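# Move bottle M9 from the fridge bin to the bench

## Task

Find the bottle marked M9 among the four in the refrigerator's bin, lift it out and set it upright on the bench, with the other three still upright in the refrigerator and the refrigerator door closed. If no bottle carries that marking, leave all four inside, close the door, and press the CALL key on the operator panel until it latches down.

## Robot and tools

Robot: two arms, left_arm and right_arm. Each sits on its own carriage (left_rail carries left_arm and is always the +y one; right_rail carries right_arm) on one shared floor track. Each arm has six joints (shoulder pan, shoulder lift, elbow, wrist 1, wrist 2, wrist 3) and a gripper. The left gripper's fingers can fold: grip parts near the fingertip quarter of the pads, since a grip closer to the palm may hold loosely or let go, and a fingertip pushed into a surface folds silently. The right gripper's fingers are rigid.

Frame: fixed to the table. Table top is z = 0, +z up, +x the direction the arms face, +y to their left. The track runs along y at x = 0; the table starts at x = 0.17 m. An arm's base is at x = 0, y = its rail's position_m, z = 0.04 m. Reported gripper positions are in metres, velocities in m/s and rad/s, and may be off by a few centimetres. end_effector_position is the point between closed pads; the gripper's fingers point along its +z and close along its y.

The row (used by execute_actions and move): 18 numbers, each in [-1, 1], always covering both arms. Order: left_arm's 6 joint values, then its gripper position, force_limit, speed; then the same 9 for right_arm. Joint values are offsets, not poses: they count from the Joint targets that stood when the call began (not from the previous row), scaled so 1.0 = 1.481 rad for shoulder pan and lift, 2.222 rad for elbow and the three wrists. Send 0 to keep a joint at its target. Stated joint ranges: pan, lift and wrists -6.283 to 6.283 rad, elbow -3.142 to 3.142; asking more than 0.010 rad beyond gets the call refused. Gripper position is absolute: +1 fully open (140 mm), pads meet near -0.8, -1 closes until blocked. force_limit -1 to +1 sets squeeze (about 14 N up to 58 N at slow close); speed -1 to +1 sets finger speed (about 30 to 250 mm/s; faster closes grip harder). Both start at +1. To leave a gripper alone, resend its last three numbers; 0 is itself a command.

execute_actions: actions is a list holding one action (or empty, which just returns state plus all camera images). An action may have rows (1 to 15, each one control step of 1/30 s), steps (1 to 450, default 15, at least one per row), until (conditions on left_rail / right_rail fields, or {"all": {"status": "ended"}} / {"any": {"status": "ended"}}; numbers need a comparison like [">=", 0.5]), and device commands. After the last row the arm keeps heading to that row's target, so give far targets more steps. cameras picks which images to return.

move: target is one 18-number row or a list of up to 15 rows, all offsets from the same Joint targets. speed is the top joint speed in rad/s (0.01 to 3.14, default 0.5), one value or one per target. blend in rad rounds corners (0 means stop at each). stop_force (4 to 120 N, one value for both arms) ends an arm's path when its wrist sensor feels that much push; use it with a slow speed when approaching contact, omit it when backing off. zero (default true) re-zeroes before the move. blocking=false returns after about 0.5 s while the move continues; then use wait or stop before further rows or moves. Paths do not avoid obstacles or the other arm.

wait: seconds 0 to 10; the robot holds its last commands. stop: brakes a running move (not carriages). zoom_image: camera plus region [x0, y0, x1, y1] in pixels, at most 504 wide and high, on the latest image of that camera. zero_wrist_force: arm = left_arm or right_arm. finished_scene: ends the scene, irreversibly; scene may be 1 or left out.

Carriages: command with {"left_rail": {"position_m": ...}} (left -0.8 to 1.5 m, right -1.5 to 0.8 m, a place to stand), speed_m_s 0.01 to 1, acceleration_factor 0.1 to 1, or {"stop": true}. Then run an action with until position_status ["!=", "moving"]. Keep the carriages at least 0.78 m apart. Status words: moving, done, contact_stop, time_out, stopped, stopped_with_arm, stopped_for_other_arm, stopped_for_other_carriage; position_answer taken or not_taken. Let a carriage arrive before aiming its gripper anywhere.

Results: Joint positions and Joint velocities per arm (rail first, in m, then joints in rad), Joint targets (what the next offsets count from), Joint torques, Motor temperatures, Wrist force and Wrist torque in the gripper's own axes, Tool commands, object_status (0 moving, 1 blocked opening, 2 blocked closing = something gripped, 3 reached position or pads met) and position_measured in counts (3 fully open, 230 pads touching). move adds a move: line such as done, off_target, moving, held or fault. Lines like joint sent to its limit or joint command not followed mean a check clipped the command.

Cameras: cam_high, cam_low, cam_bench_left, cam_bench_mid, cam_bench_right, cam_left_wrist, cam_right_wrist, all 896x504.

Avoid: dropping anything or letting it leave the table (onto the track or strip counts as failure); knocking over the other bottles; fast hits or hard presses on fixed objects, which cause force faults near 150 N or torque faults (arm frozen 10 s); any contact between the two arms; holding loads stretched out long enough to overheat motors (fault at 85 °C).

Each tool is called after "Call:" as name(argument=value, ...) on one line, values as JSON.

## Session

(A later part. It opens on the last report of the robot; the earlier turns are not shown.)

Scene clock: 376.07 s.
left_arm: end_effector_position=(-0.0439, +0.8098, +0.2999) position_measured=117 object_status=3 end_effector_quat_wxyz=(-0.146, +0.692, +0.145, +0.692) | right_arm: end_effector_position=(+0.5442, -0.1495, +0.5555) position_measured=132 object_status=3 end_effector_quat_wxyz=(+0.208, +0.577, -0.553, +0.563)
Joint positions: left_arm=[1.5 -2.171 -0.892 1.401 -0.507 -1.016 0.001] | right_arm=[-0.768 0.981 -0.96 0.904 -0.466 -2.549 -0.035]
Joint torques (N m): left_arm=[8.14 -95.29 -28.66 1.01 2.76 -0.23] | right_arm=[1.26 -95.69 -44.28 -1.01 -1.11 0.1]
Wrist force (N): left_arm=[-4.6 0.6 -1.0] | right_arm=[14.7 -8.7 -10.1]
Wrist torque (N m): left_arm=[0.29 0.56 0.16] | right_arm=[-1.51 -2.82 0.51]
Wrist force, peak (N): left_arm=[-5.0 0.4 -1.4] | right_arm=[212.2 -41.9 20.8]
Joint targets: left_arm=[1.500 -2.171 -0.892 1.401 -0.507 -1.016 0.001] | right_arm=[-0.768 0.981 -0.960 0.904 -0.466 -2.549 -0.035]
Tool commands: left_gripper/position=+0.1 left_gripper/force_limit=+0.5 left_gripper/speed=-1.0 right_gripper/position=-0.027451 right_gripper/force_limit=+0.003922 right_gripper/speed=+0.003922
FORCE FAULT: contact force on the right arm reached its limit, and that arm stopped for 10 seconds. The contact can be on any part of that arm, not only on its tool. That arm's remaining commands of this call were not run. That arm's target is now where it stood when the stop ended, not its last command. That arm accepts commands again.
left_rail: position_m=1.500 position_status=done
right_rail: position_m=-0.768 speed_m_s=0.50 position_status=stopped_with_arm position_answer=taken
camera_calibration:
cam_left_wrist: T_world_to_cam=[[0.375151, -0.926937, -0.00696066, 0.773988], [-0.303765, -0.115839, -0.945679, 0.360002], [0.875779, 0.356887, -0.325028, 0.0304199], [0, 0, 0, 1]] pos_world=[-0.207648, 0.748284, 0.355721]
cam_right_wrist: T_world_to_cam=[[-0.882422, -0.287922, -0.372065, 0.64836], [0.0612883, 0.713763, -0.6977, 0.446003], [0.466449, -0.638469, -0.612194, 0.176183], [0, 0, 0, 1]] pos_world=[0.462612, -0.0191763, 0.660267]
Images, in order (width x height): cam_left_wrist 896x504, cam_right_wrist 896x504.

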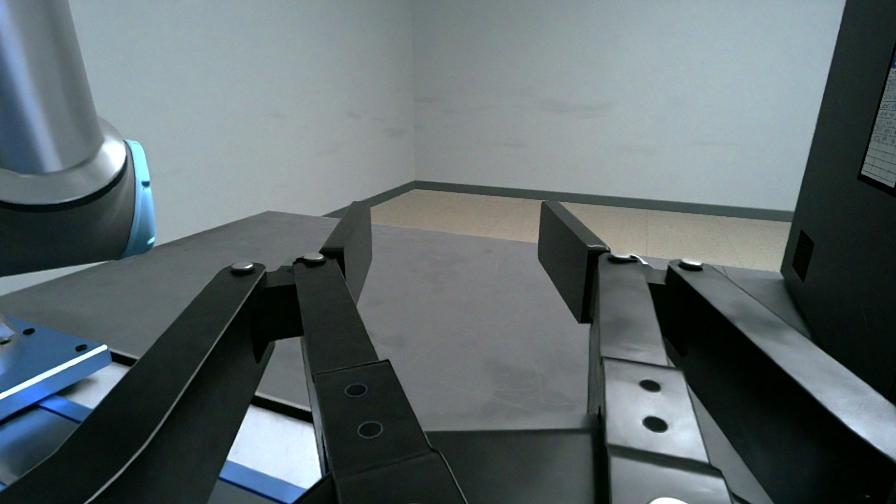

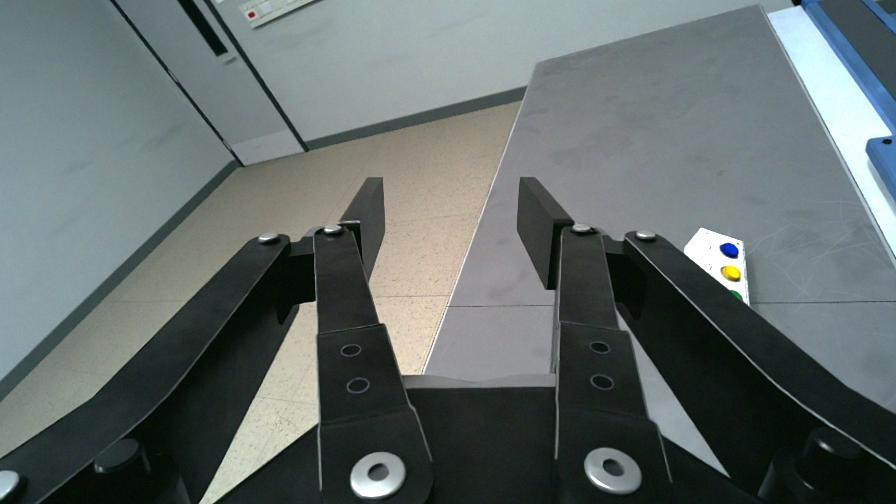

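Call:
execute_actions(actions=[{"right_rail":{"position_m":-1.45},"steps":150,"until":{"right_rail":{"position_status":["!=","moving"]}}}])

Call:
move(target=[[0,0,0,0,0,0,0.1,0.5,-1,-0.4605,-0.3005,-0.1850,-0.2394,0.6062,0.0158,-0.03,0,0],[0,0,0,0,0,0,0.1,0.5,-1,-0.9332,-0.5706,-0.3650,-0.6445,0.9662,0.0158,-0.03,0,0]], speed=0.9, blend=[0.2,0], cameras=["cam_high","cam_bench_right"])

Scene clock: 414.63 s.
left_arm: end_effector_position=(-0.0439, +0.8098, +0.2999) position_measured=117 object_status=3 end_effector_quat_wxyz=(-0.146, +0.692, +0.145, +0.692) | right_arm: end_effector_position=(+0.5442, -0.8311, +0.5555) position_measured=132 object_status=3 end_effector_quat_wxyz=(+0.208, +0.577, -0.553, +0.563)
Joint positions: left_arm=[1.5 -2.171 -0.892 1.401 -0.507 -1.016 0.001] | right_arm=[-1.45 0.981 -0.96 0.904 -0.466 -2.549 -0.035]
Joint torques (N m): left_arm=[8 -95 -28.5 1.11 3.02 -0.16] | right_arm=[-0.81 -99.76 -53.59 -0.93 -1.1 0.5]
Wrist force (N): left_arm=[-4.6 0.4 -1.2] | right_arm=[-0.2 0.6 -2.8]
Wrist torque (N m): left_arm=[0.24 0.57 0.16] | right_arm=[0.20 -0.06 0.41]
Wrist force, peak (N): left_arm=[-4.8 0.7 -1.5] | right_arm=[15.0 -7.5 -11.1]
Joint targets: left_arm=[1.500 -2.171 -0.892 1.401 -0.507 -1.016 0.001] | right_arm=[-1.450 0.981 -0.960 0.904 -0.466 -2.549 -0.035]
Tool commands: left_gripper/position=+0.1 left_gripper/force_limit=+0.5 left_gripper/speed=-1.0 right_gripper/position=-0.027451 right_gripper/force_limit=+0.003922 right_gripper/speed=+0.003922
left_rail: position_m=1.500 position_status=done
right_rail: position_m=-1.450 speed_m_s=0.50 position_status=done

Scene clock: 417.97 s.
left_arm: end_effector_position=(-0.0439, +0.8098, +0.2999) position_measured=117 object_status=3 end_effector_quat_wxyz=(-0.146, +0.692, +0.145, +0.692) | right_arm: end_effector_position=(+0.0456, -0.9399, +1.5497) position_measured=132 object_status=3 end_effector_quat_wxyz=(+0.754, -0.373, +0.522, +0.142)
Joint positions: left_arm=[1.5 -2.171 -0.892 1.401 -0.507 -1.016 0.001] | right_arm=[-1.45 -0.401 -1.805 0.094 -1.898 -0.403 0]
Joint torques (N m): left_arm=[6.82 -95.26 -29.17 0.9 2.81 -0.32] | right_arm=[-17.51 15.92 -2.3 -2.85 2.14 1.99]
Wrist force (N): left_arm=[-4.4 0.8 -1.0] | right_arm=[-0.3 -0.7 -2.3]
Wrist torque (N m): left_arm=[0.34 0.54 0.15] | right_arm=[-0.36 0.23 -0.08]
Wrist force, peak (N): left_arm=[-4.8 0.7 -1.4] | right_arm=[-3.0 5.1 -4.5]
Joint targets: left_arm=[1.500 -2.171 -0.892 1.401 -0.507 -1.016 0.001] | right_arm=[-1.450 -0.401 -1.805 0.093 -1.898 -0.402 0.000]
left_rail: position_m=1.500 position_status=done
right_rail: position_m=-1.450 speed_m_s=0.50 position_status=done
move: done
Images, in order (width x height): cam_high 896x504, cam_bench_right 896x504.

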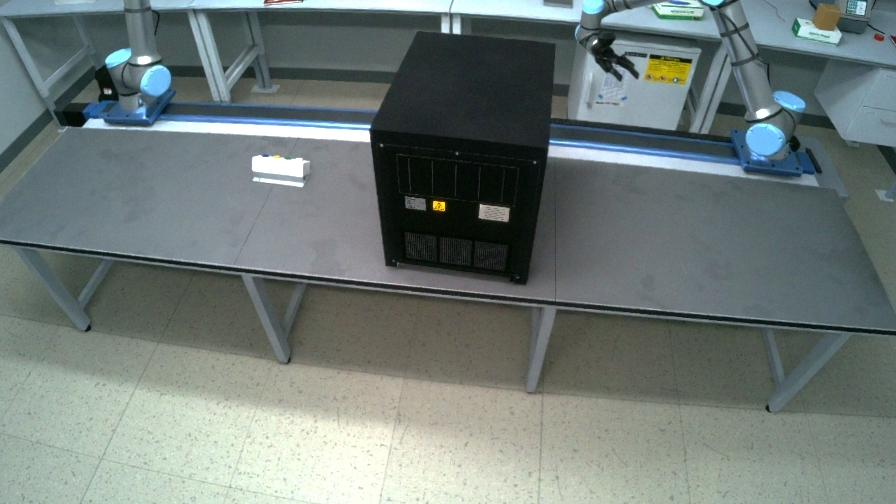

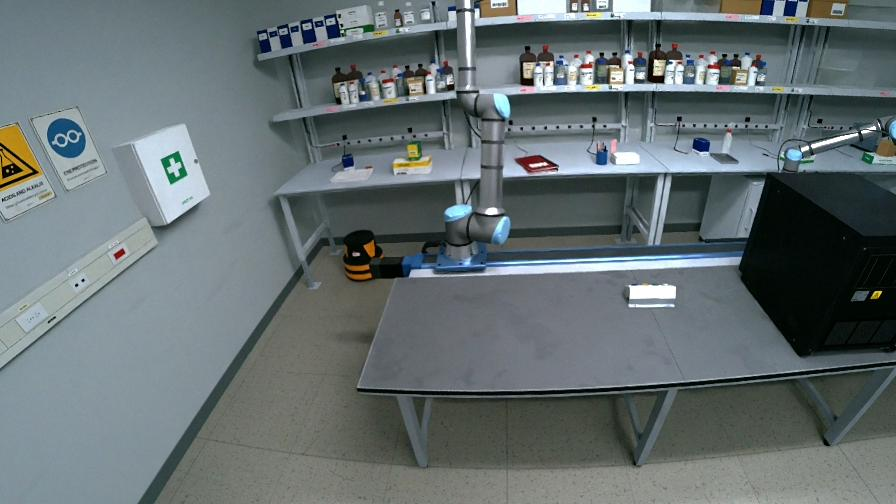

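Call:
move(target=[0,0,0,0,0,0,0.1,0.5,-1,-0.5584,-0.6566,-0.2207,-0.5447,0.3352,0,-0.03,0,0], speed=0.9, cameras=["cam_high"])

Scene clock: 424.10 s.
left_arm: end_effector_position=(-0.0439, +0.8098, +0.2999) position_measured=117 object_status=3 end_effector_quat_wxyz=(-0.146, +0.692, +0.145, +0.692) | right_arm: end_effector_position=(+0.1200, -0.3140, +0.3004) position_measured=132 object_status=3 end_effector_quat_wxyz=(+0.000, +0.707, +0.000, +0.707)
Joint positions: left_arm=[1.5 -2.171 -0.892 1.401 -0.507 -1.016 0.001] | right_arm=[-1.45 -1.228 -2.777 -0.397 -3.108 0.342 0]
Joint torques (N m): left_arm=[7 -95.43 -28.69 1.11 2.74 -0.28] | right_arm=[-17.44 126.24 34.83 -4.79 3.54 1.92]
Wrist force (N): left_arm=[-4.6 0.4 -1.3] | right_arm=[-1.1 1.3 -3.2]
Wrist torque (N m): left_arm=[0.24 0.56 0.16] | right_arm=[0.38 0.11 0.20]
Wrist force, peak (N): left_arm=[-4.9 0.5 -1.2] | right_arm=[-9.4 1.9 3.0]
Joint targets: left_arm=[1.500 -2.171 -0.892 1.401 -0.507 -1.016 0.001] | right_arm=[-1.450 -1.228 -2.778 -0.397 -3.108 0.343 0.000]
left_rail: position_m=1.500 position_status=done
right_rail: position_m=-1.450 speed_m_s=0.50 position_status=done
move: done
Images, in order (width x height): cam_high 896x504.

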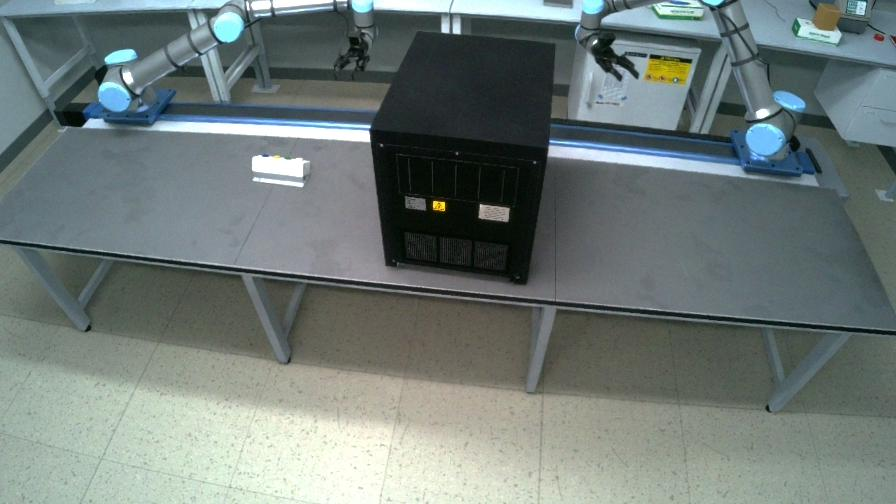

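Call:
execute_actions(actions=[{"right_rail":{"position_m":-0.68},"steps":150,"until":{"right_rail":{"position_status":["!=","moving"]}}}], cameras=["cam_right_wrist"])

Scene clock: 430.77 s.
left_arm: end_effector_position=(-0.0439, +0.8098, +0.2999) position_measured=117 object_status=3 end_effector_quat_wxyz=(-0.146, +0.692, +0.145, +0.692) | right_arm: end_effector_position=(+0.1203, +0.4558, +0.3001) position_measured=132 object_status=3 end_effector_quat_wxyz=(+0.000, +0.707, +0.000, +0.707)
Joint positions: left_arm=[1.5 -2.171 -0.892 1.401 -0.507 -1.016 0.001] | right_arm=[-0.68 -1.228 -2.778 -0.397 -3.108 0.343 0]
Joint torques (N m): left_arm=[7.23 -96.06 -28.84 1.11 3.01 -0.23] | right_arm=[-16.49 127.75 41.46 1.63 -1.17 1.67]
Wrist force (N): left_arm=[-4.5 0.4 -1.2] | right_arm=[-1.3 1.2 -3.0]
Wrist torque (N m): left_arm=[0.24 0.55 0.16] | right_arm=[0.35 0.17 0.20]
Wrist force, peak (N): left_arm=[-4.9 0.3 -1.3] | right_arm=[-1.1 2.1 -3.6]
Joint targets: left_arm=[1.500 -2.171 -0.892 1.401 -0.507 -1.016 0.001] | right_arm=[-0.680 -1.228 -2.778 -0.397 -3.108 0.343 0.000]
Tool commands: left_gripper/position=+0.1 left_gripper/force_limit=+0.5 left_gripper/speed=-1.0 right_gripper/position=-0.03 right_gripper/force_limit=+0.0 right_gripper/speed=+0.0
left_rail: position_m=1.500 position_status=done
right_rail: position_m=-0.680 speed_m_s=0.50 position_status=done
camera_calibration:
cam_right_wrist: T_world_to_cam=[[-0.0187388, -0.999807, 0.00594511, 0.460746], [-0.396584, 0.00197428, -0.917996, 0.307336], [0.917807, -0.0195599, -0.396544, 0.2029], [0, 0, 0, 1]] pos_world=[-0.0557049, 0.464019, 0.359853]
Images, in order (width x height): cam_right_wrist 896x504.

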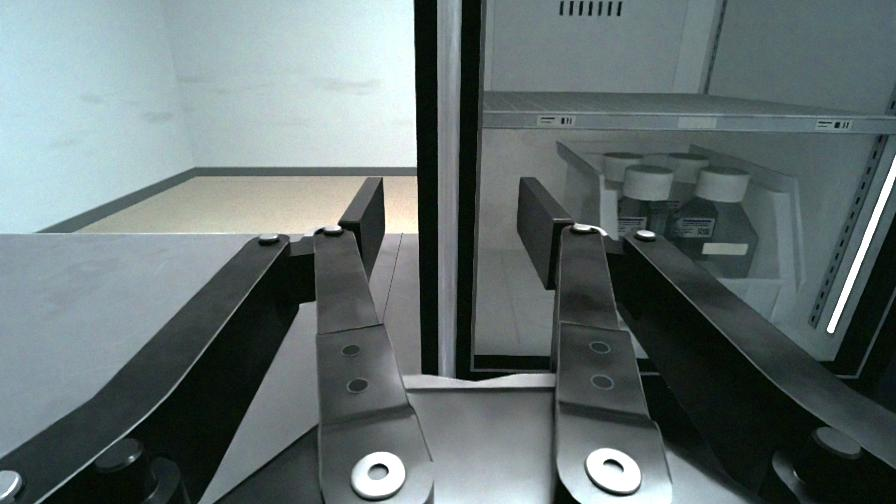

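Call:
move(target=[0,0,0,0,0,0,0.1,0.5,-1,-0.0643,0.0408,-0.0541,0.0269,-0.0429,0,-0.03,0,0], speed=0.1, stop_force=12)

Call:
execute_actions(actions=[{"rows":[[0,0,0,0,0,0,0.1,0.5,-1,0,0,0,0,0,0,-1,0.5,-1]],"steps":90}], cameras=["cam_right_wrist"])

Scene clock: 442.33 s.
left_arm: end_effector_position=(-0.0439, +0.8098, +0.2999) position_measured=117 object_status=3 end_effector_quat_wxyz=(-0.146, +0.692, +0.145, +0.692) | right_arm: end_effector_position=(+0.2333, +0.4558, +0.3002) position_measured=132 object_status=3 end_effector_quat_wxyz=(+0.000, +0.707, +0.000, +0.707)
Joint positions: left_arm=[1.5 -2.171 -0.892 1.401 -0.507 -1.016 0.001] | right_arm=[-0.68 -1.323 -2.717 -0.517 -3.049 0.247 0]
Joint torques (N m): left_arm=[7.95 -95.32 -28.58 0.95 2.73 -0.43] | right_arm=[-18.78 145.38 34.53 2.7 -2.91 1.49]
Wrist force (N): left_arm=[-4.3 0.6 -1.2] | right_arm=[-1.3 1.2 -3.3]
Wrist torque (N m): left_arm=[0.29 0.50 0.16] | right_arm=[0.36 0.16 0.20]
Wrist force, peak (N): left_arm=[-5.0 0.4 -1.3] | right_arm=[-1.3 1.1 -4.7]
Joint targets: left_arm=[1.500 -2.171 -0.892 1.401 -0.507 -1.016 0.001] | right_arm=[-0.680 -1.323 -2.717 -0.517 -3.049 0.247 0.000]
left_rail: position_m=1.500 position_status=done
right_rail: position_m=-0.680 speed_m_s=0.50 position_status=done
move: done

Scene clock: 445.53 s.
left_arm: end_effector_position=(-0.0439, +0.8098, +0.2999) position_measured=117 object_status=3 end_effector_quat_wxyz=(-0.146, +0.692, +0.145, +0.692) | right_arm: end_effector_position=(+0.2334, +0.4558, +0.3002) position_measured=210 object_status=2 end_effector_quat_wxyz=(+0.000, +0.707, +0.000, +0.707)
Joint positions: left_arm=[1.5 -2.171 -0.892 1.401 -0.507 -1.016 0.001] | right_arm=[-0.68 -1.323 -2.717 -0.517 -3.049 0.247 0]
Joint torques (N m): left_arm=[8.26 -95.65 -29 0.97 2.95 -0.28] | right_arm=[-6.95 137.22 54.46 2.57 -11.05 1.23]
Wrist force (N): left_arm=[-4.7 0.4 -1.0] | right_arm=[-2.0 22.9 -9.4]
Wrist torque (N m): left_arm=[0.25 0.58 0.16] | right_arm=[0.02 0.16 0.33]
Wrist force, peak (N): left_arm=[-4.9 0.3 -1.2] | right_arm=[-2.0 23.1 -9.9]
Joint targets: left_arm=[1.500 -2.171 -0.892 1.401 -0.507 -1.016 0.001] | right_arm=[-0.680 -1.323 -2.717 -0.517 -3.049 0.247 0.000]
left_rail: position_m=1.500 position_status=done
right_rail: position_m=-0.680 speed_m_s=0.50 position_status=done
camera_calibration:
cam_right_wrist: T_world_to_cam=[[-0.0186467, -0.999809, 0.00590631, 0.462774], [-0.396584, 0.00197337, -0.917996, 0.352282], [0.917809, -0.0194599, -0.396545, 0.0990875], [0, 0, 0, 1]] pos_world=[0.0573949, 0.463919, 0.359953]
Images, in order (width x height): cam_right_wrist 896x504.

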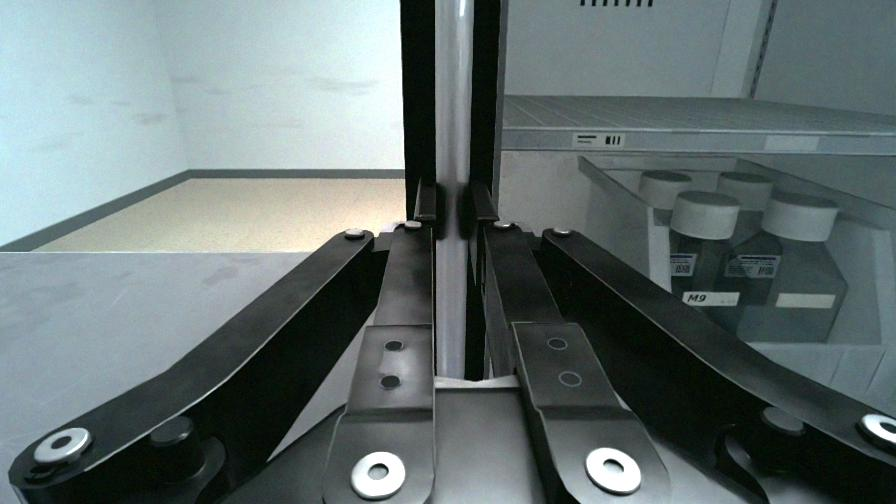

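Call:
move(target=[[0,0,0,0,0,0,0.1,0.5,-1,0.0401,0.0840,-0.1096,0.0536,-0.0322,0,-1,0.5,-1],[0,0,0,0,0,0,0.1,0.5,-1,0.0805,0.1552,-0.2006,0.0971,-0.0642,0,-1,0.5,-1]], speed=0.12, blend=[0.03,0], stop_force=90, cameras=["cam_right_wrist"])

Scene clock: 464.70 s.
left_arm: end_effector_position=(-0.0439, +0.8098, +0.2999) position_measured=117 object_status=3 end_effector_quat_wxyz=(-0.146, +0.692, +0.145, +0.692) | right_arm: end_effector_position=(+0.1603, +0.4449, +0.3005) position_measured=210 object_status=2 end_effector_quat_wxyz=(-0.060, +0.705, +0.060, +0.705)
Joint positions: left_arm=[1.5 -2.171 -0.892 1.401 -0.507 -1.016 0.001] | right_arm=[-0.68 -1.246 -2.561 -0.821 -2.901 0.155 0]
Joint torques (N m): left_arm=[5.84 -95.15 -29.13 1 3.27 -0.41] | right_arm=[31.62 122.8 89.37 8.11 -40.28 0.22]
Wrist force (N): left_arm=[-4.4 0.6 -1.0] | right_arm=[-20.1 117.2 5.4]
Wrist torque (N m): left_arm=[0.28 0.51 0.16] | right_arm=[-0.85 -0.15 0.44]
Wrist force, peak (N): left_arm=[-4.9 0.5 -1.1] | right_arm=[-18.5 124.5 4.3]
Joint targets: left_arm=[1.500 -2.171 -0.892 1.401 -0.507 -1.016 0.001] | right_arm=[-0.680 -1.246 -2.561 -0.821 -2.901 0.155 0.000]
left_rail: position_m=1.500 position_status=done
right_rail: position_m=-0.680 speed_m_s=0.50 position_status=done
move: contact (right_arm); path passed 1 of 2 targets; right_arm: the elbow is farthest, 0.142 rad from its target
camera_calibration:
cam_right_wrist: T_world_to_cam=[[0.150502, -0.988591, 0.00600104, 0.418375], [-0.39121, -0.0651299, -0.917994, 0.352598], [0.907912, 0.135812, -0.39655, 0.098552], [0, 0, 0, 1]] pos_world=[-0.0145029, 0.423182, 0.360252]
Images, in order (width x height): cam_right_wrist 896x504.

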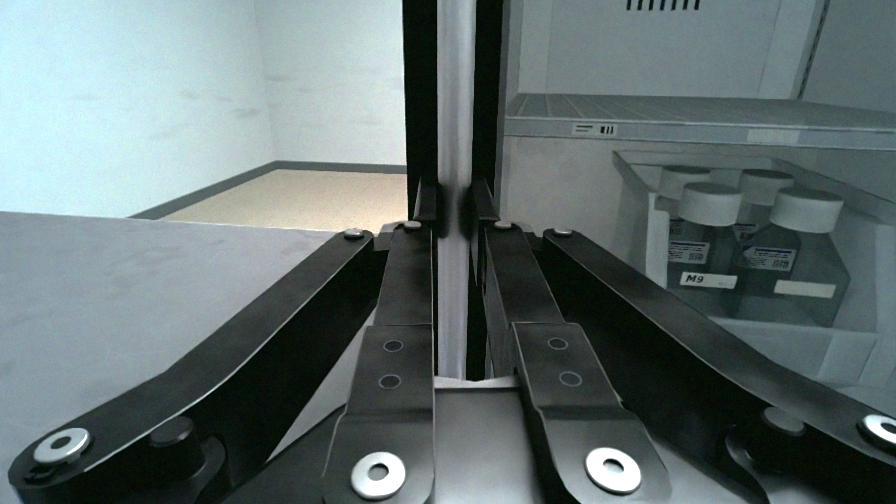

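Call:
move(target=[0,0,0,0,0,0,0.1,0.5,-1,0.0325,0.0561,-0.0719,0.0344,-0.0198,0,-1,0.5,-1], speed=0.12)

Scene clock: 498.70 s.
left_arm: end_effector_position=(-0.0439, +0.8098, +0.2999) position_measured=117 object_status=3 end_effector_quat_wxyz=(-0.146, +0.692, +0.145, +0.692) | right_arm: end_effector_position=(+0.1177, +0.4271, +0.2998) position_measured=210 object_status=2 end_effector_quat_wxyz=(-0.092, +0.701, +0.093, +0.701)
Joint positions: left_arm=[1.5 -2.171 -0.892 1.401 -0.507 -1.016 0.001] | right_arm=[-0.68 -1.198 -2.478 -0.98 -2.825 0.111 0]
Joint torques (N m): left_arm=[7.36 -94.64 -28.36 0.97 2.88 -0.35] | right_arm=[25.87 126.37 35.91 5.51 -9.33 0.45]
Wrist force (N): left_arm=[-4.6 0.6 -1.1] | right_arm=[2.8 18.4 -0.4]
Wrist torque (N m): left_arm=[0.29 0.57 0.16] | right_arm=[0.47 0.15 0.38]
Wrist force, peak (N): left_arm=[-5.0 0.6 -1.1] | right_arm=[-20.1 117.7 5.2]
Joint targets: left_arm=[1.500 -2.171 -0.892 1.401 -0.507 -1.016 0.001] | right_arm=[-0.680 -1.198 -2.478 -0.981 -2.824 0.111 0.000]
left_rail: position_m=1.500 position_status=done
right_rail: position_m=-0.680 speed_m_s=0.50 position_status=done
move: done

Call:
move(target=[[0,0,0,0,0,0,0.1,0.5,-1,0.0427,0.0662,-0.0824,0.0383,-0.0304,0,-1,0.5,-1],[0,0,0,0,0,0,0.1,0.5,-1,0.0857,0.1299,-0.1595,0.0730,-0.0607,0,-1,0.5,-1]], speed=0.12, blend=[0.03,0], stop_force=70)

Scene clock: 510.73 s.
left_arm: end_effector_position=(-0.0439, +0.8098, +0.2999) position_measured=117 object_status=3 end_effector_quat_wxyz=(-0.146, +0.692, +0.145, +0.692) | right_arm: end_effector_position=(+0.0123, +0.3716, +0.2998) position_measured=210 object_status=2 end_effector_quat_wxyz=(-0.183, +0.683, +0.183, +0.683)
Joint positions: left_arm=[1.5 -2.171 -0.892 1.401 -0.507 -1.016 0.001] | right_arm=[-0.68 -1.071 -2.286 -1.335 -2.662 -0.024 0]
Joint torques (N m): left_arm=[6.33 -95.93 -29.03 0.91 3.06 -0.43] | right_arm=[76.97 110.85 70.43 15.83 -40.27 0.25]
Wrist force (N): left_arm=[-4.5 0.7 -1.0] | right_arm=[-5.4 102.1 6.0]
Wrist torque (N m): left_arm=[0.31 0.55 0.15] | right_arm=[-0.67 0.04 0.35]
Wrist force, peak (N): left_arm=[-5.0 0.8 -1.3] | right_arm=[-5.6 102.6 6.0]
Joint targets: left_arm=[1.500 -2.171 -0.892 1.401 -0.507 -1.016 0.001] | right_arm=[-0.680 -1.071 -2.286 -1.335 -2.662 -0.024 0.000]
left_rail: position_m=1.500 position_status=done
right_rail: position_m=-0.680 speed_m_s=0.50 position_status=done
move: done

Call:
move(target=[0,0,0,0,0,0,0.1,0.5,-1,0.0428,0.0657,-0.0756,0.0318,-0.0304,0,-1,0.5,-1], speed=0.12)

Scene clock: 532.20 s.
left_arm: end_effector_position=(-0.0439, +0.8098, +0.2999) position_measured=117 object_status=3 end_effector_quat_wxyz=(-0.146, +0.692, +0.145, +0.692) | right_arm: end_effector_position=(-0.0320, +0.3326, +0.3015) position_measured=210 object_status=2 end_effector_quat_wxyz=(-0.227, +0.670, +0.227, +0.670)
Joint positions: left_arm=[1.5 -2.171 -0.892 1.401 -0.507 -1.016 0.001] | right_arm=[-0.68 -1.008 -2.189 -1.503 -2.592 -0.092 0]
Joint torques (N m): left_arm=[8.2 -95.8 -28.56 1.05 2.78 -0.42] | right_arm=[69.6 146.56 89.3 14.58 -33.83 0.46]
Wrist force (N): left_arm=[-4.5 0.2 -1.3] | right_arm=[-54.8 83.1 4.5]
Wrist torque (N m): left_arm=[0.19 0.54 0.16] | right_arm=[-0.39 -0.75 0.75]
Wrist force, peak (N): left_arm=[-4.9 0.5 -1.3] | right_arm=[-39.9 97.9 6.0]
Joint targets: left_arm=[1.500 -2.171 -0.892 1.401 -0.507 -1.016 0.001] | right_arm=[-0.680 -1.008 -2.189 -1.503 -2.592 -0.092 0.000]
left_rail: position_m=1.500 position_status=done
right_rail: position_m=-0.680 speed_m_s=0.50 position_status=done
move: done

Call:
move(target=[0,0,0,0,0,0,0.1,0.5,-1,0.0425,0.0687,-0.0784,0.0330,-0.0305,0,-1,0.5,-1], speed=0.12, cameras=["cam_right_wrist"])

Scene clock: 545.37 s.
left_arm: end_effector_position=(-0.0439, +0.8098, +0.2999) position_measured=117 object_status=3 end_effector_quat_wxyz=(-0.146, +0.692, +0.145, +0.692) | right_arm: end_effector_position=(-0.0674, +0.2844, +0.3007) position_measured=210 object_status=2 end_effector_quat_wxyz=(-0.271, +0.653, +0.270, +0.653)
Joint positions: left_arm=[1.5 -2.171 -0.892 1.401 -0.507 -1.016 0.001] | right_arm=[-0.68 -0.945 -2.087 -1.677 -2.518 -0.159 0]
Joint torques (N m): left_arm=[8.3 -95.03 -28.57 1.16 2.95 -0.71] | right_arm=[-28.4 123.02 10.54 -2.29 21.16 0.42]
Wrist force (N): left_arm=[-4.6 0.9 -0.9] | right_arm=[-23.7 -61.9 -6.9]
Wrist torque (N m): left_arm=[0.36 0.57 0.16] | right_arm=[1.12 -0.23 0.17]
Wrist force, peak (N): left_arm=[-5.0 0.7 -1.1] | right_arm=[-55.4 82.5 4.5]
Joint targets: left_arm=[1.500 -2.171 -0.892 1.401 -0.507 -1.016 0.001] | right_arm=[-0.680 -0.945 -2.087 -1.677 -2.518 -0.159 0.000]
left_rail: position_m=1.500 position_status=done
right_rail: position_m=-0.680 speed_m_s=0.50 position_status=done
move: done
camera_calibration:
cam_right_wrist: T_world_to_cam=[[0.693625, -0.720319, 0.00500139, 0.254584], [-0.282392, -0.278301, -0.918043, 0.321241], [0.662676, 0.635365, -0.396449, 0.168533], [0, 0, 0, 1]] pos_world=[-0.197553, 0.165703, 0.360454]
Images, in order (width x height): cam_right_wrist 896x504.

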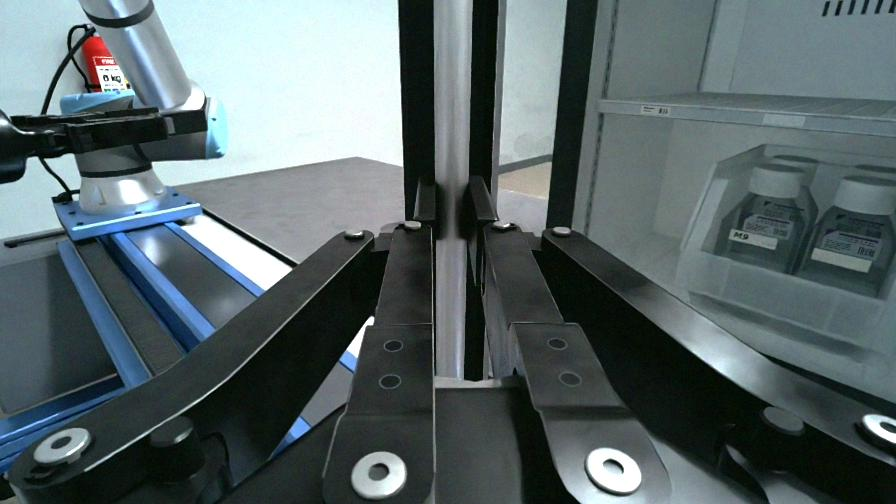

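Call:
move(target=[0,0,0,0,0,0,0.1,0.5,-1,0.0766,0.1244,-0.1298,0.0469,-0.0667,0,-1,0.5,-1], speed=0.15)

Call:
move(target=[0,0,0,0,0,0,0.1,0.5,-1,0.0854,0.1466,-0.1298,0.0321,-0.0610,0,-1,0.5,-1], speed=0.15, stop_force=70)

Scene clock: 570.20 s.
left_arm: end_effector_position=(-0.0439, +0.8098, +0.2999) position_measured=117 object_status=3 end_effector_quat_wxyz=(-0.146, +0.692, +0.145, +0.692) | right_arm: end_effector_position=(-0.1234, +0.1955, +0.3006) position_measured=210 object_status=2 end_effector_quat_wxyz=(-0.354, +0.612, +0.353, +0.612)
Joint positions: left_arm=[1.5 -2.171 -0.892 1.401 -0.507 -1.016 0.001] | right_arm=[-0.68 -0.831 -1.903 -1.965 -2.414 -0.308 0]
Joint torques (N m): left_arm=[7.41 -95.31 -28.48 1 2.83 -0.51] | right_arm=[15.74 81.16 27.85 5.34 -4.55 0.3]
Wrist force (N): left_arm=[-4.4 0.6 -1.0] | right_arm=[-2.7 4.9 -3.4]
Wrist torque (N m): left_arm=[0.29 0.52 0.16] | right_arm=[-0.02 0.12 0.11]
Wrist force, peak (N): left_arm=[-4.9 0.7 -1.2] | right_arm=[-21.1 -70.3 -6.3]
Joint targets: left_arm=[1.500 -2.171 -0.892 1.401 -0.507 -1.016 0.001] | right_arm=[-0.680 -0.831 -1.903 -1.966 -2.414 -0.308 0.000]
left_rail: position_m=1.500 position_status=done
right_rail: position_m=-0.680 speed_m_s=0.50 position_status=done
move: done

Scene clock: 573.37 s.
left_arm: end_effector_position=(-0.0439, +0.8098, +0.2999) position_measured=117 object_status=3 end_effector_quat_wxyz=(-0.146, +0.692, +0.145, +0.692) | right_arm: end_effector_position=(-0.1565, +0.0857, +0.3005) position_measured=210 object_status=2 end_effector_quat_wxyz=(-0.431, +0.561, +0.430, +0.561)
Joint positions: left_arm=[1.5 -2.171 -0.892 1.401 -0.507 -1.016 0.001] | right_arm=[-0.68 -0.705 -1.685 -2.254 -2.343 -0.443 0]
Joint torques (N m): left_arm=[7.54 -94.62 -29.44 0.98 2.58 -0.58] | right_arm=[16.85 40.76 8.41 0.98 -2.4 0.51]
Wrist force (N): left_arm=[-4.5 0.6 -1.0] | right_arm=[26.3 -0.5 -3.4]
Wrist torque (N m): left_arm=[0.28 0.54 0.16] | right_arm=[0.25 0.55 0.05]
Wrist force, peak (N): left_arm=[-5.0 0.5 -1.4] | right_arm=[-62.9 -0.9 -2.6]
Joint targets: left_arm=[1.500 -2.171 -0.892 1.401 -0.507 -1.016 0.001] | right_arm=[-0.680 -0.705 -1.685 -2.254 -2.343 -0.443 0.000]
left_rail: position_m=1.500 position_status=done
right_rail: position_m=-0.680 speed_m_s=0.50 position_status=done
move: done

Call:
move(target=[[0,0,0,0,0,0,0.1,0.5,-1,0.0437,0.0864,-0.0620,0.0045,-0.0298,0,-1,0.5,-1],[0,0,0,0,0,0,0.1,0.5,-1,0.0890,0.1888,-0.1212,-0.0047,-0.0585,0,-1,0.5,-1]], speed=0.15, blend=[0.04,0], stop_force=80, cameras=["cam_right_wrist","cam_left_wrist","cam_bench_left"])

Scene clock: 587.17 s.
left_arm: end_effector_position=(-0.0439, +0.8098, +0.2999) position_measured=117 object_status=3 end_effector_quat_wxyz=(-0.146, +0.692, +0.145, +0.692) | right_arm: end_effector_position=(-0.1600, -0.0290, +0.3004) position_measured=210 object_status=2 end_effector_quat_wxyz=(+0.500, -0.500, -0.500, -0.500)
Joint positions: left_arm=[1.5 -2.171 -0.892 1.401 -0.507 -1.016 0.001] | right_arm=[-0.68 -0.573 -1.406 -2.523 -2.353 -0.573 0]
Joint torques (N m): left_arm=[7.17 -94.82 -29.19 1 3.12 -0.71] | right_arm=[1.88 22.21 1.78 -8.87 5.65 0.7]
Wrist force (N): left_arm=[-4.3 0.6 -1.3] | right_arm=[21.0 -22.0 -4.6]
Wrist torque (N m): left_arm=[0.30 0.50 0.16] | right_arm=[0.31 0.48 0.05]
Wrist force, peak (N): left_arm=[-5.1 0.7 -1.3] | right_arm=[-27.0 -24.1 -4.6]
Joint targets: left_arm=[1.500 -2.171 -0.892 1.401 -0.507 -1.016 0.001] | right_arm=[-0.680 -0.573 -1.406 -2.523 -2.353 -0.573 0.000]
left_rail: position_m=1.500 position_status=done
right_rail: position_m=-0.680 speed_m_s=0.50 position_status=done
move: done
camera_calibration:
cam_left_wrist: T_world_to_cam=[[0.375151, -0.926937, -0.00696066, 0.773988], [-0.303765, -0.115839, -0.945679, 0.360002], [0.875779, 0.356887, -0.325028, 0.0304199], [0, 0, 0, 1]] pos_world=[-0.207648, 0.748284, 0.355721]
cam_right_wrist: T_world_to_cam=[[0.999813, -0.0186449, 0.00513493, 0.162416], [-0.00267034, -0.396076, -0.918214, 0.24905], [0.0191538, 0.918028, -0.396052, 0.33406], [0, 0, 0, 1]] pos_world=[-0.168119, -0.205005, 0.360152]
Images, in order (width x height): cam_bench_left 896x504, cam_left_wrist 896x504, cam_right_wrist 896x504.

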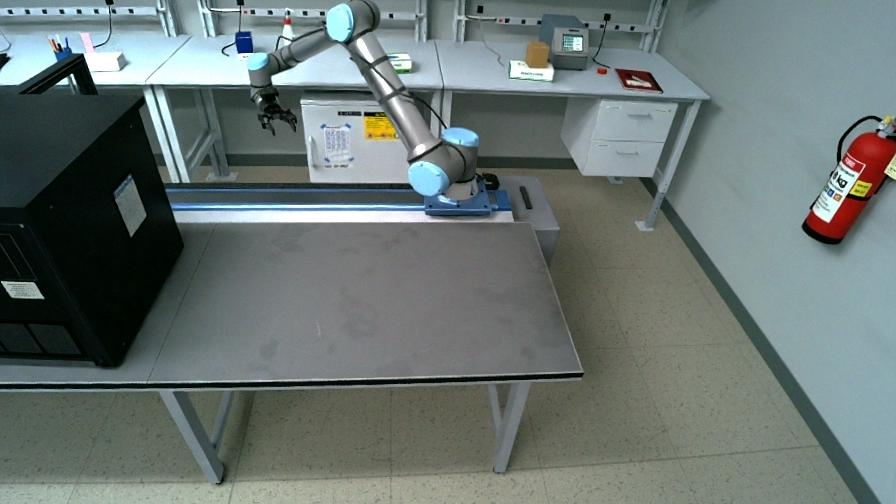

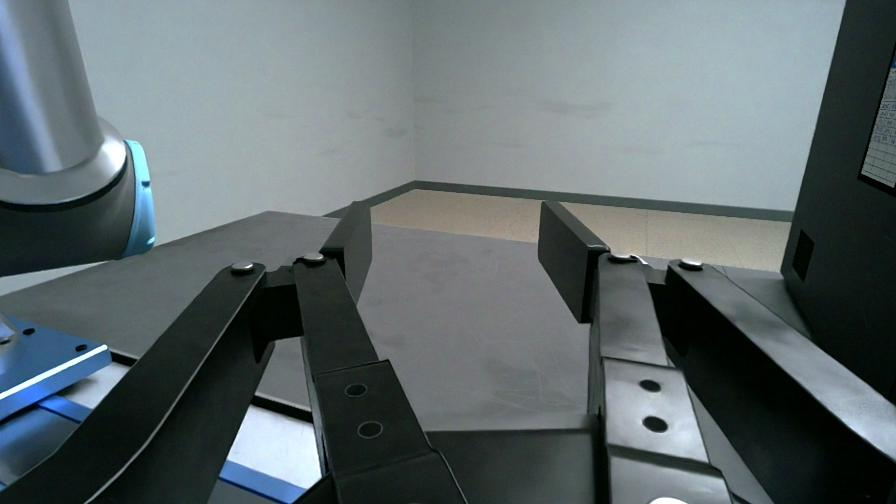

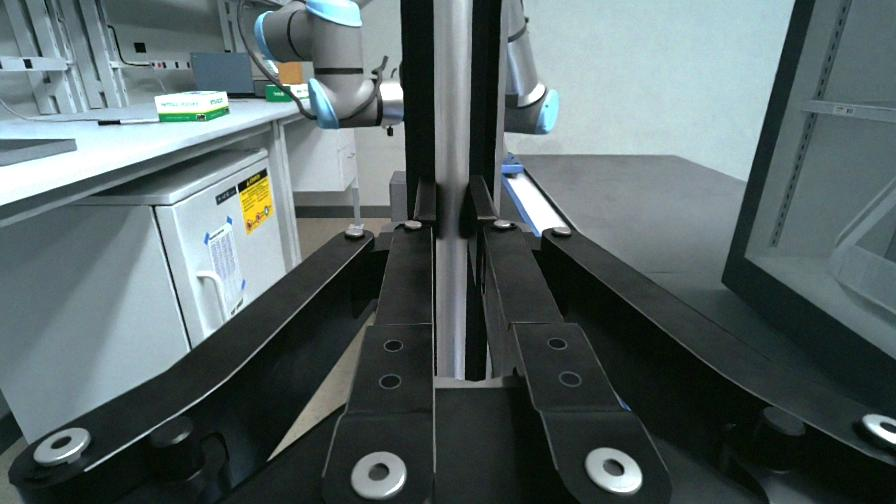

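Call:
move(target=[0.0151,-0.2196,0.2724,-0.1270,0.1972,0,0.1,0,-1,0,0,0,0,0,0,-1,0.5,-1], speed=0.6)

Call:
execute_actions(actions=[{"left_rail":{"position_m":0.85,"speed_m_s":0.5,"acceleration_factor":0.5},"steps":150,"until":{"left_rail":{"position_status":["!=","moving"]}}}], cameras=["cam_left_wrist"])

Call:
zoom_image(camera="cam_left_wrist", region=[300, 60, 650, 400])

Scene clock: 601.93 s.
left_arm: end_effector_position=(+0.1503, +0.8895, +0.2701) position_measured=117 object_status=3 end_effector_quat_wxyz=(+0.000, +0.707, +0.000, +0.707) | right_arm: end_effector_position=(-0.1600, -0.0290, +0.3004) position_measured=210 object_status=2 end_effector_quat_wxyz=(+0.500, -0.500, -0.500, -0.500)
Joint positions: left_arm=[1.5 -2.149 -1.217 2.006 -0.789 -0.578 0.001] | right_arm=[-0.68 -0.573 -1.406 -2.523 -2.353 -0.573 0]
Joint torques (N m): left_arm=[14.53 -72.39 -20.66 -1.61 3.14 -0.84] | right_arm=[-2.73 20.16 4.62 -8.7 6.74 0.5]
Wrist force (N): left_arm=[-4.3 0.0 -0.9] | right_arm=[21.0 -22.2 -4.6]
Wrist torque (N m): left_arm=[0.21 0.39 0.25] | right_arm=[0.33 0.46 0.04]
Wrist force, peak (N): left_arm=[-4.7 0.8 -2.7] | right_arm=[21.7 -22.3 -4.5]
Joint targets: left_arm=[1.500 -2.149 -1.218 2.006 -0.790 -0.577 0.001] | right_arm=[-0.680 -0.573 -1.406 -2.523 -2.353 -0.573 0.000]
left_rail: position_m=1.500 position_status=done
right_rail: position_m=-0.680 speed_m_s=0.50 position_status=done
move: done

Scene clock: 604.57 s.
left_arm: end_effector_position=(+0.1505, +0.2396, +0.2701) position_measured=117 object_status=3 end_effector_quat_wxyz=(+0.000, +0.707, +0.000, +0.707) | right_arm: end_effector_position=(-0.1600, -0.0290, +0.3004) position_measured=210 object_status=2 end_effector_quat_wxyz=(+0.500, -0.500, -0.500, -0.500)
Joint positions: left_arm=[0.85 -2.149 -1.218 2.006 -0.79 -0.577 0.001] | right_arm=[-0.68 -0.573 -1.406 -2.523 -2.353 -0.573 0]
Joint torques (N m): left_arm=[6.31 -62.69 -33.44 -0.07 0.06 -0.83] | right_arm=[-1.1 18.27 4.5 -8.82 7.06 0.95]
Wrist force (N): left_arm=[-4.3 0.0 -0.9] | right_arm=[21.0 -22.4 -4.8]
Wrist torque (N m): left_arm=[0.21 0.40 0.25] | right_arm=[0.28 0.47 0.05]
Wrist force, peak (N): left_arm=[-4.4 1.4 -1.2] | right_arm=[21.5 -22.5 -4.5]
Joint targets: left_arm=[0.850 -2.149 -1.218 2.006 -0.790 -0.577 0.001] | right_arm=[-0.680 -0.573 -1.406 -2.523 -2.353 -0.573 0.000]
Tool commands: left_gripper/position=+0.1 left_gripper/force_limit=+0.0 left_gripper/speed=-1.0 right_gripper/position=-1.0 right_gripper/force_limit=+0.5 right_gripper/speed=-1.0
left_rail: position_m=0.850 speed_m_s=0.50 position_status=done
right_rail: position_m=-0.680 speed_m_s=0.50 position_status=done
camera_calibration:
cam_left_wrist: T_world_to_cam=[[-0.0313202, -0.999495, -0.00543094, 0.250448], [-0.326131, 0.0153556, -0.9452, 0.296639], [0.944805, -0.0278327, -0.326448, 0.136263], [0, 0, 0, 1]] pos_world=[-0.0241544, 0.249559, 0.326226]
Images, in order (width x height): cam_left_wrist 896x504.

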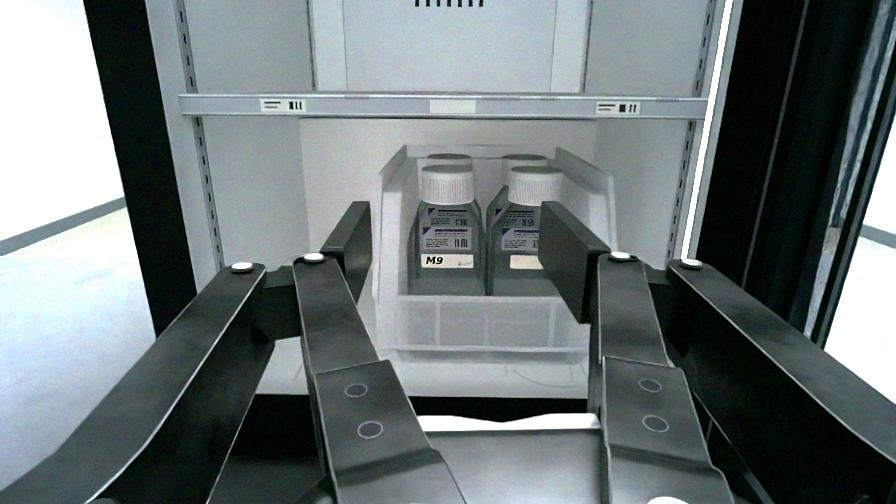

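Scaled by 1.440 from the camera's 896x504 image, which has a finer 1280x720 frame.

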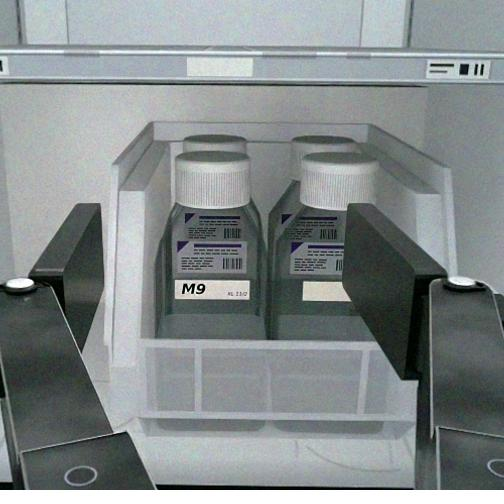

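Call:
execute_actions(actions=[{"left_rail":{"position_m":0.8468},"steps":60,"until":{"left_rail":{"position_status":["!=","moving"]}}}])

Call:
move(target=[0.1616,-0.0064,0.0301,-0.0249,0.1072,0,-0.2,0,-1,0,0,0,0,0,0,-1,0.5,-1], speed=0.3, cameras=["cam_left_wrist"])

Call:
zoom_image(camera="cam_left_wrist", region=[300, 30, 660, 350])

Scene clock: 650.50 s.
left_arm: end_effector_position=(+0.1505, +0.2364, +0.2701) position_measured=117 object_status=3 end_effector_quat_wxyz=(+0.000, +0.707, +0.000, +0.707) | right_arm: end_effector_position=(-0.1600, -0.0290, +0.3004) position_measured=210 object_status=2 end_effector_quat_wxyz=(+0.500, -0.500, -0.500, -0.500)
Joint positions: left_arm=[0.847 -2.149 -1.218 2.006 -0.79 -0.577 0.001] | right_arm=[-0.68 -0.573 -1.406 -2.523 -2.353 -0.573 0]
Joint torques (N m): left_arm=[-4.42 -53.87 -42.11 3.06 -3.51 -0.82] | right_arm=[-4.92 13.17 4.51 -8.6 8.55 0.62]
Wrist force (N): left_arm=[-4.0 0.0 -1.1] | right_arm=[21.5 -22.2 -4.7]
Wrist torque (N m): left_arm=[0.20 0.34 0.25] | right_arm=[0.32 0.39 0.05]
Wrist force, peak (N): left_arm=[-4.4 0.1 -1.4] | right_arm=[21.5 -22.6 -4.8]
Joint targets: left_arm=[0.847 -2.149 -1.218 2.006 -0.790 -0.577 0.001] | right_arm=[-0.680 -0.573 -1.406 -2.523 -2.353 -0.573 0.000]
Tool commands: left_gripper/position=+0.1 left_gripper/force_limit=+0.0 left_gripper/speed=-1.0 right_gripper/position=-1.0 right_gripper/force_limit=+0.5 right_gripper/speed=-1.0
left_rail: position_m=0.847 speed_m_s=0.50 position_status=done
right_rail: position_m=-0.680 speed_m_s=0.50 position_status=done

Scene clock: 651.93 s.
left_arm: end_effector_position=(+0.3102, +0.2370, +0.2500) position_measured=154 object_status=3 end_effector_quat_wxyz=(-0.001, +0.707, +0.000, +0.707) | right_arm: end_effector_position=(-0.1600, -0.0290, +0.3004) position_measured=210 object_status=2 end_effector_quat_wxyz=(+0.500, -0.500, -0.500, -0.500)
Joint positions: left_arm=[0.847 -1.91 -1.227 2.073 -0.845 -0.34 0.001] | right_arm=[-0.68 -0.573 -1.406 -2.523 -2.353 -0.573 0]
Joint torques (N m): left_arm=[13.4 -65.82 -18.23 -2.41 3.81 -0.76] | right_arm=[-5.21 11.46 5.07 -8.36 8.87 0.51]
Wrist force (N): left_arm=[-5.2 0.0 -1.0] | right_arm=[21.2 -22.0 -4.6]
Wrist torque (N m): left_arm=[0.27 0.58 0.24] | right_arm=[0.35 0.46 0.04]
Wrist force, peak (N): left_arm=[-5.3 0.8 -1.2] | right_arm=[21.7 -22.2 -4.5]
Joint targets: left_arm=[0.847 -1.909 -1.227 2.073 -0.845 -0.339 0.001] | right_arm=[-0.680 -0.573 -1.406 -2.523 -2.353 -0.573 0.000]
left_rail: position_m=0.847 speed_m_s=0.50 position_status=done
right_rail: position_m=-0.680 speed_m_s=0.50 position_status=done
move: done
camera_calibration:
cam_left_wrist: T_world_to_cam=[[-0.0301706, -0.999518, -0.00733774, 0.252878], [-0.325295, 0.01676, -0.945464, 0.329198], [0.945131, -0.0261383, -0.325644, -0.0220432], [0, 0, 0, 1]] pos_world=[0.13555, 0.246663, 0.305922]
Images, in order (width x height): cam_left_wrist 896x504.

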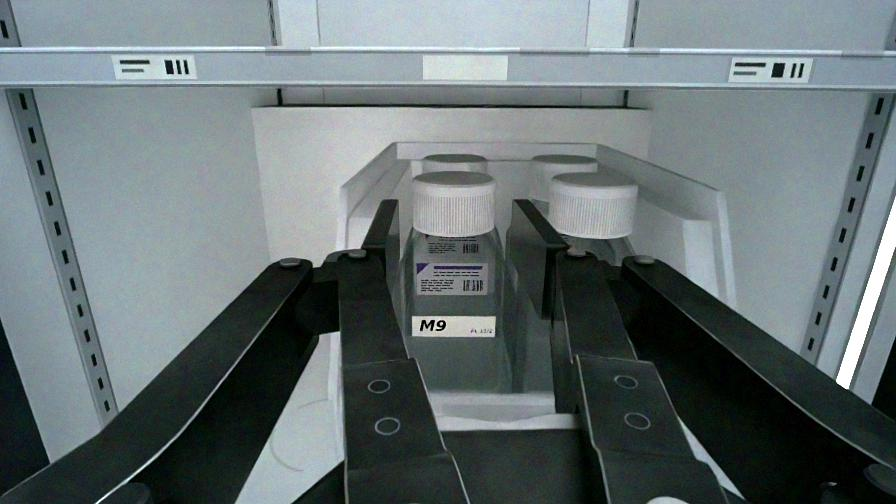

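Scaled by 1.400 from the camera's 896x504 image, which has a finer 1280x720 frame.

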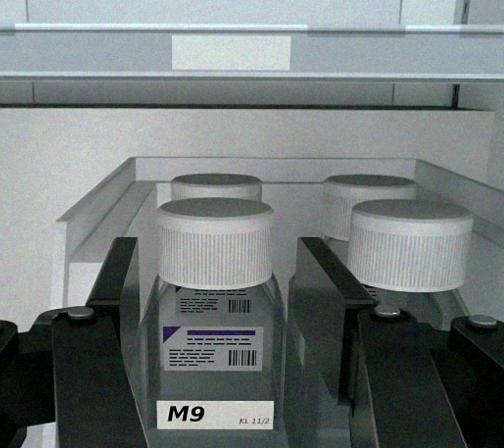

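Call:
move(target=[0.0639,0,0,0,0.0428,0,-0.2,0,-1,0,0,0,0,0,0,-1,0.5,-1], speed=0.08, stop_force=6, cameras=["cam_left_wrist"])

Call:
zoom_image(camera="cam_left_wrist", region=[300, 30, 660, 350])

Scene clock: 670.73 s.
left_arm: end_effector_position=(+0.3682, +0.2368, +0.2499) position_measured=154 object_status=3 end_effector_quat_wxyz=(-0.001, +0.707, +0.000, +0.707) | right_arm: end_effector_position=(-0.1600, -0.0290, +0.3004) position_measured=210 object_status=2 end_effector_quat_wxyz=(+0.500, -0.500, -0.500, -0.500)
Joint positions: left_arm=[0.847 -1.815 -1.227 2.073 -0.845 -0.244 0.001] | right_arm=[-0.68 -0.573 -1.406 -2.523 -2.353 -0.573 0]
Joint torques (N m): left_arm=[15.22 -65.25 -20.31 -2.19 3.7 -1] | right_arm=[-7.95 10 6.48 -8.4 10.19 0.47]
Wrist force (N): left_arm=[-4.6 0.0 -1.1] | right_arm=[21.3 -22.5 -4.6]
Wrist torque (N m): left_arm=[0.27 0.45 0.22] | right_arm=[0.24 0.43 0.04]
Wrist force, peak (N): left_arm=[-5.3 -0.1 -1.6] | right_arm=[21.5 -22.5 -4.7]
Joint targets: left_arm=[0.847 -1.815 -1.227 2.073 -0.845 -0.244 0.001] | right_arm=[-0.680 -0.573 -1.406 -2.523 -2.353 -0.573 0.000]
left_rail: position_m=0.847 speed_m_s=0.50 position_status=done
right_rail: position_m=-0.680 speed_m_s=0.50 position_status=done
move: done
camera_calibration:
cam_left_wrist: T_world_to_cam=[[-0.0304871, -0.999508, -0.00733412, 0.254587], [-0.325376, 0.016862, -0.945434, 0.348048], [0.945093, -0.0264372, -0.32573, -0.0767554], [0, 0, 0, 1]] pos_world=[0.193549, 0.246564, 0.305922]
Images, in order (width x height): cam_left_wrist 896x504.

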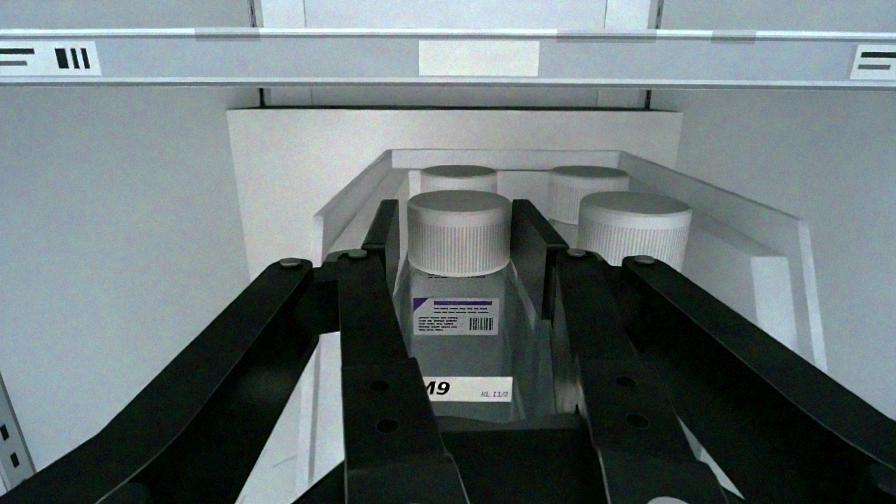

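Scaled by 1.400 from the camera's 896x504 image, which has a finer 1280x720 frame.

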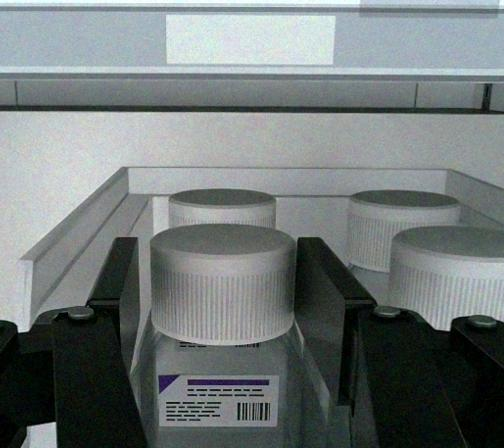

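Call:
move(target=[0.0066,0,0,0,0.0044,0,-0.2,0,-1,0,0,0,0,0,0,-1,0.5,-1], speed=0.05, stop_force=6)

Call:
execute_actions(actions=[{"rows":[[0,0,0,0,0,0,-1,-0.2,-1,0,0,0,0,0,0,-1,0.5,-1]],"steps":75}], cameras=["cam_left_wrist"])

Scene clock: 680.90 s.
left_arm: end_effector_position=(+0.3741, +0.2371, +0.2499) position_measured=154 object_status=3 end_effector_quat_wxyz=(-0.001, +0.707, +0.000, +0.707) | right_arm: end_effector_position=(-0.1600, -0.0290, +0.3004) position_measured=210 object_status=2 end_effector_quat_wxyz=(+0.500, -0.500, -0.500, -0.500)
Joint positions: left_arm=[0.847 -1.805 -1.227 2.073 -0.845 -0.234 0.001] | right_arm=[-0.68 -0.573 -1.406 -2.523 -2.353 -0.573 0]
Joint torques (N m): left_arm=[16.37 -58.96 -25.34 0.57 3.35 -0.97] | right_arm=[-9.21 10.64 7.61 -8.38 10.73 0.36]
Wrist force (N): left_arm=[-4.6 0.9 -1.6] | right_arm=[20.9 -22.3 -4.7]
Wrist torque (N m): left_arm=[0.25 0.49 0.21] | right_arm=[0.30 0.48 0.05]
Wrist force, peak (N): left_arm=[-5.3 -0.2 -0.8] | right_arm=[21.5 -22.6 -4.2]
Joint targets: left_arm=[0.847 -1.805 -1.227 2.073 -0.845 -0.234 0.001] | right_arm=[-0.680 -0.573 -1.406 -2.523 -2.353 -0.573 0.000]
left_rail: position_m=0.847 speed_m_s=0.50 position_status=done
right_rail: position_m=-0.680 speed_m_s=0.50 position_status=done
move: done

Scene clock: 683.60 s.
left_arm: end_effector_position=(+0.3741, +0.2371, +0.2499) position_measured=162 object_status=2 end_effector_quat_wxyz=(-0.001, +0.707, +0.000, +0.707) | right_arm: end_effector_position=(-0.1600, -0.0290, +0.3004) position_measured=210 object_status=2 end_effector_quat_wxyz=(+0.500, -0.500, -0.500, -0.500)
Joint positions: left_arm=[0.847 -1.805 -1.227 2.073 -0.845 -0.234 0.001] | right_arm=[-0.68 -0.573 -1.406 -2.523 -2.353 -0.573 0]
Joint torques (N m): left_arm=[14.04 -54.27 -27.84 1.6 -4.79 -1.02] | right_arm=[-10.4 12.11 7.69 -8.37 11.13 0.65]
Wrist force (N): left_arm=[-4.9 2.6 -2.3] | right_arm=[21.0 -22.2 -4.5]
Wrist torque (N m): left_arm=[0.11 0.49 0.15] | right_arm=[0.30 0.47 0.05]
Wrist force, peak (N): left_arm=[-5.5 2.8 -2.4] | right_arm=[21.6 -22.2 -4.6]
Joint targets: left_arm=[0.847 -1.805 -1.227 2.073 -0.845 -0.234 0.001] | right_arm=[-0.680 -0.573 -1.406 -2.523 -2.353 -0.573 0.000]
left_rail: position_m=0.847 speed_m_s=0.50 position_status=done
right_rail: position_m=-0.680 speed_m_s=0.50 position_status=done
camera_calibration:
cam_left_wrist: T_world_to_cam=[[-0.030486, -0.999508, -0.00733088, 0.255068], [-0.325376, 0.0168586, -0.945434, 0.349996], [0.945093, -0.0264372, -0.32573, -0.082418], [0, 0, 0, 1]] pos_world=[0.199549, 0.246864, 0.305922]
Images, in order (width x height): cam_left_wrist 896x504.

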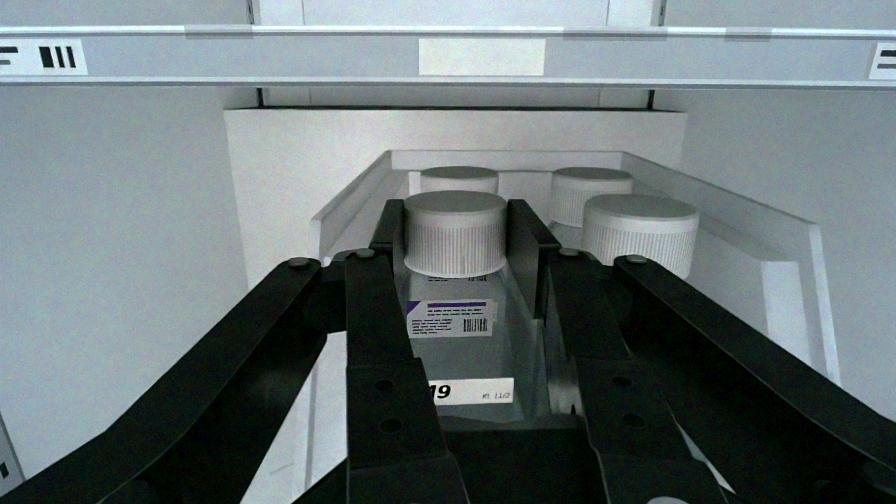

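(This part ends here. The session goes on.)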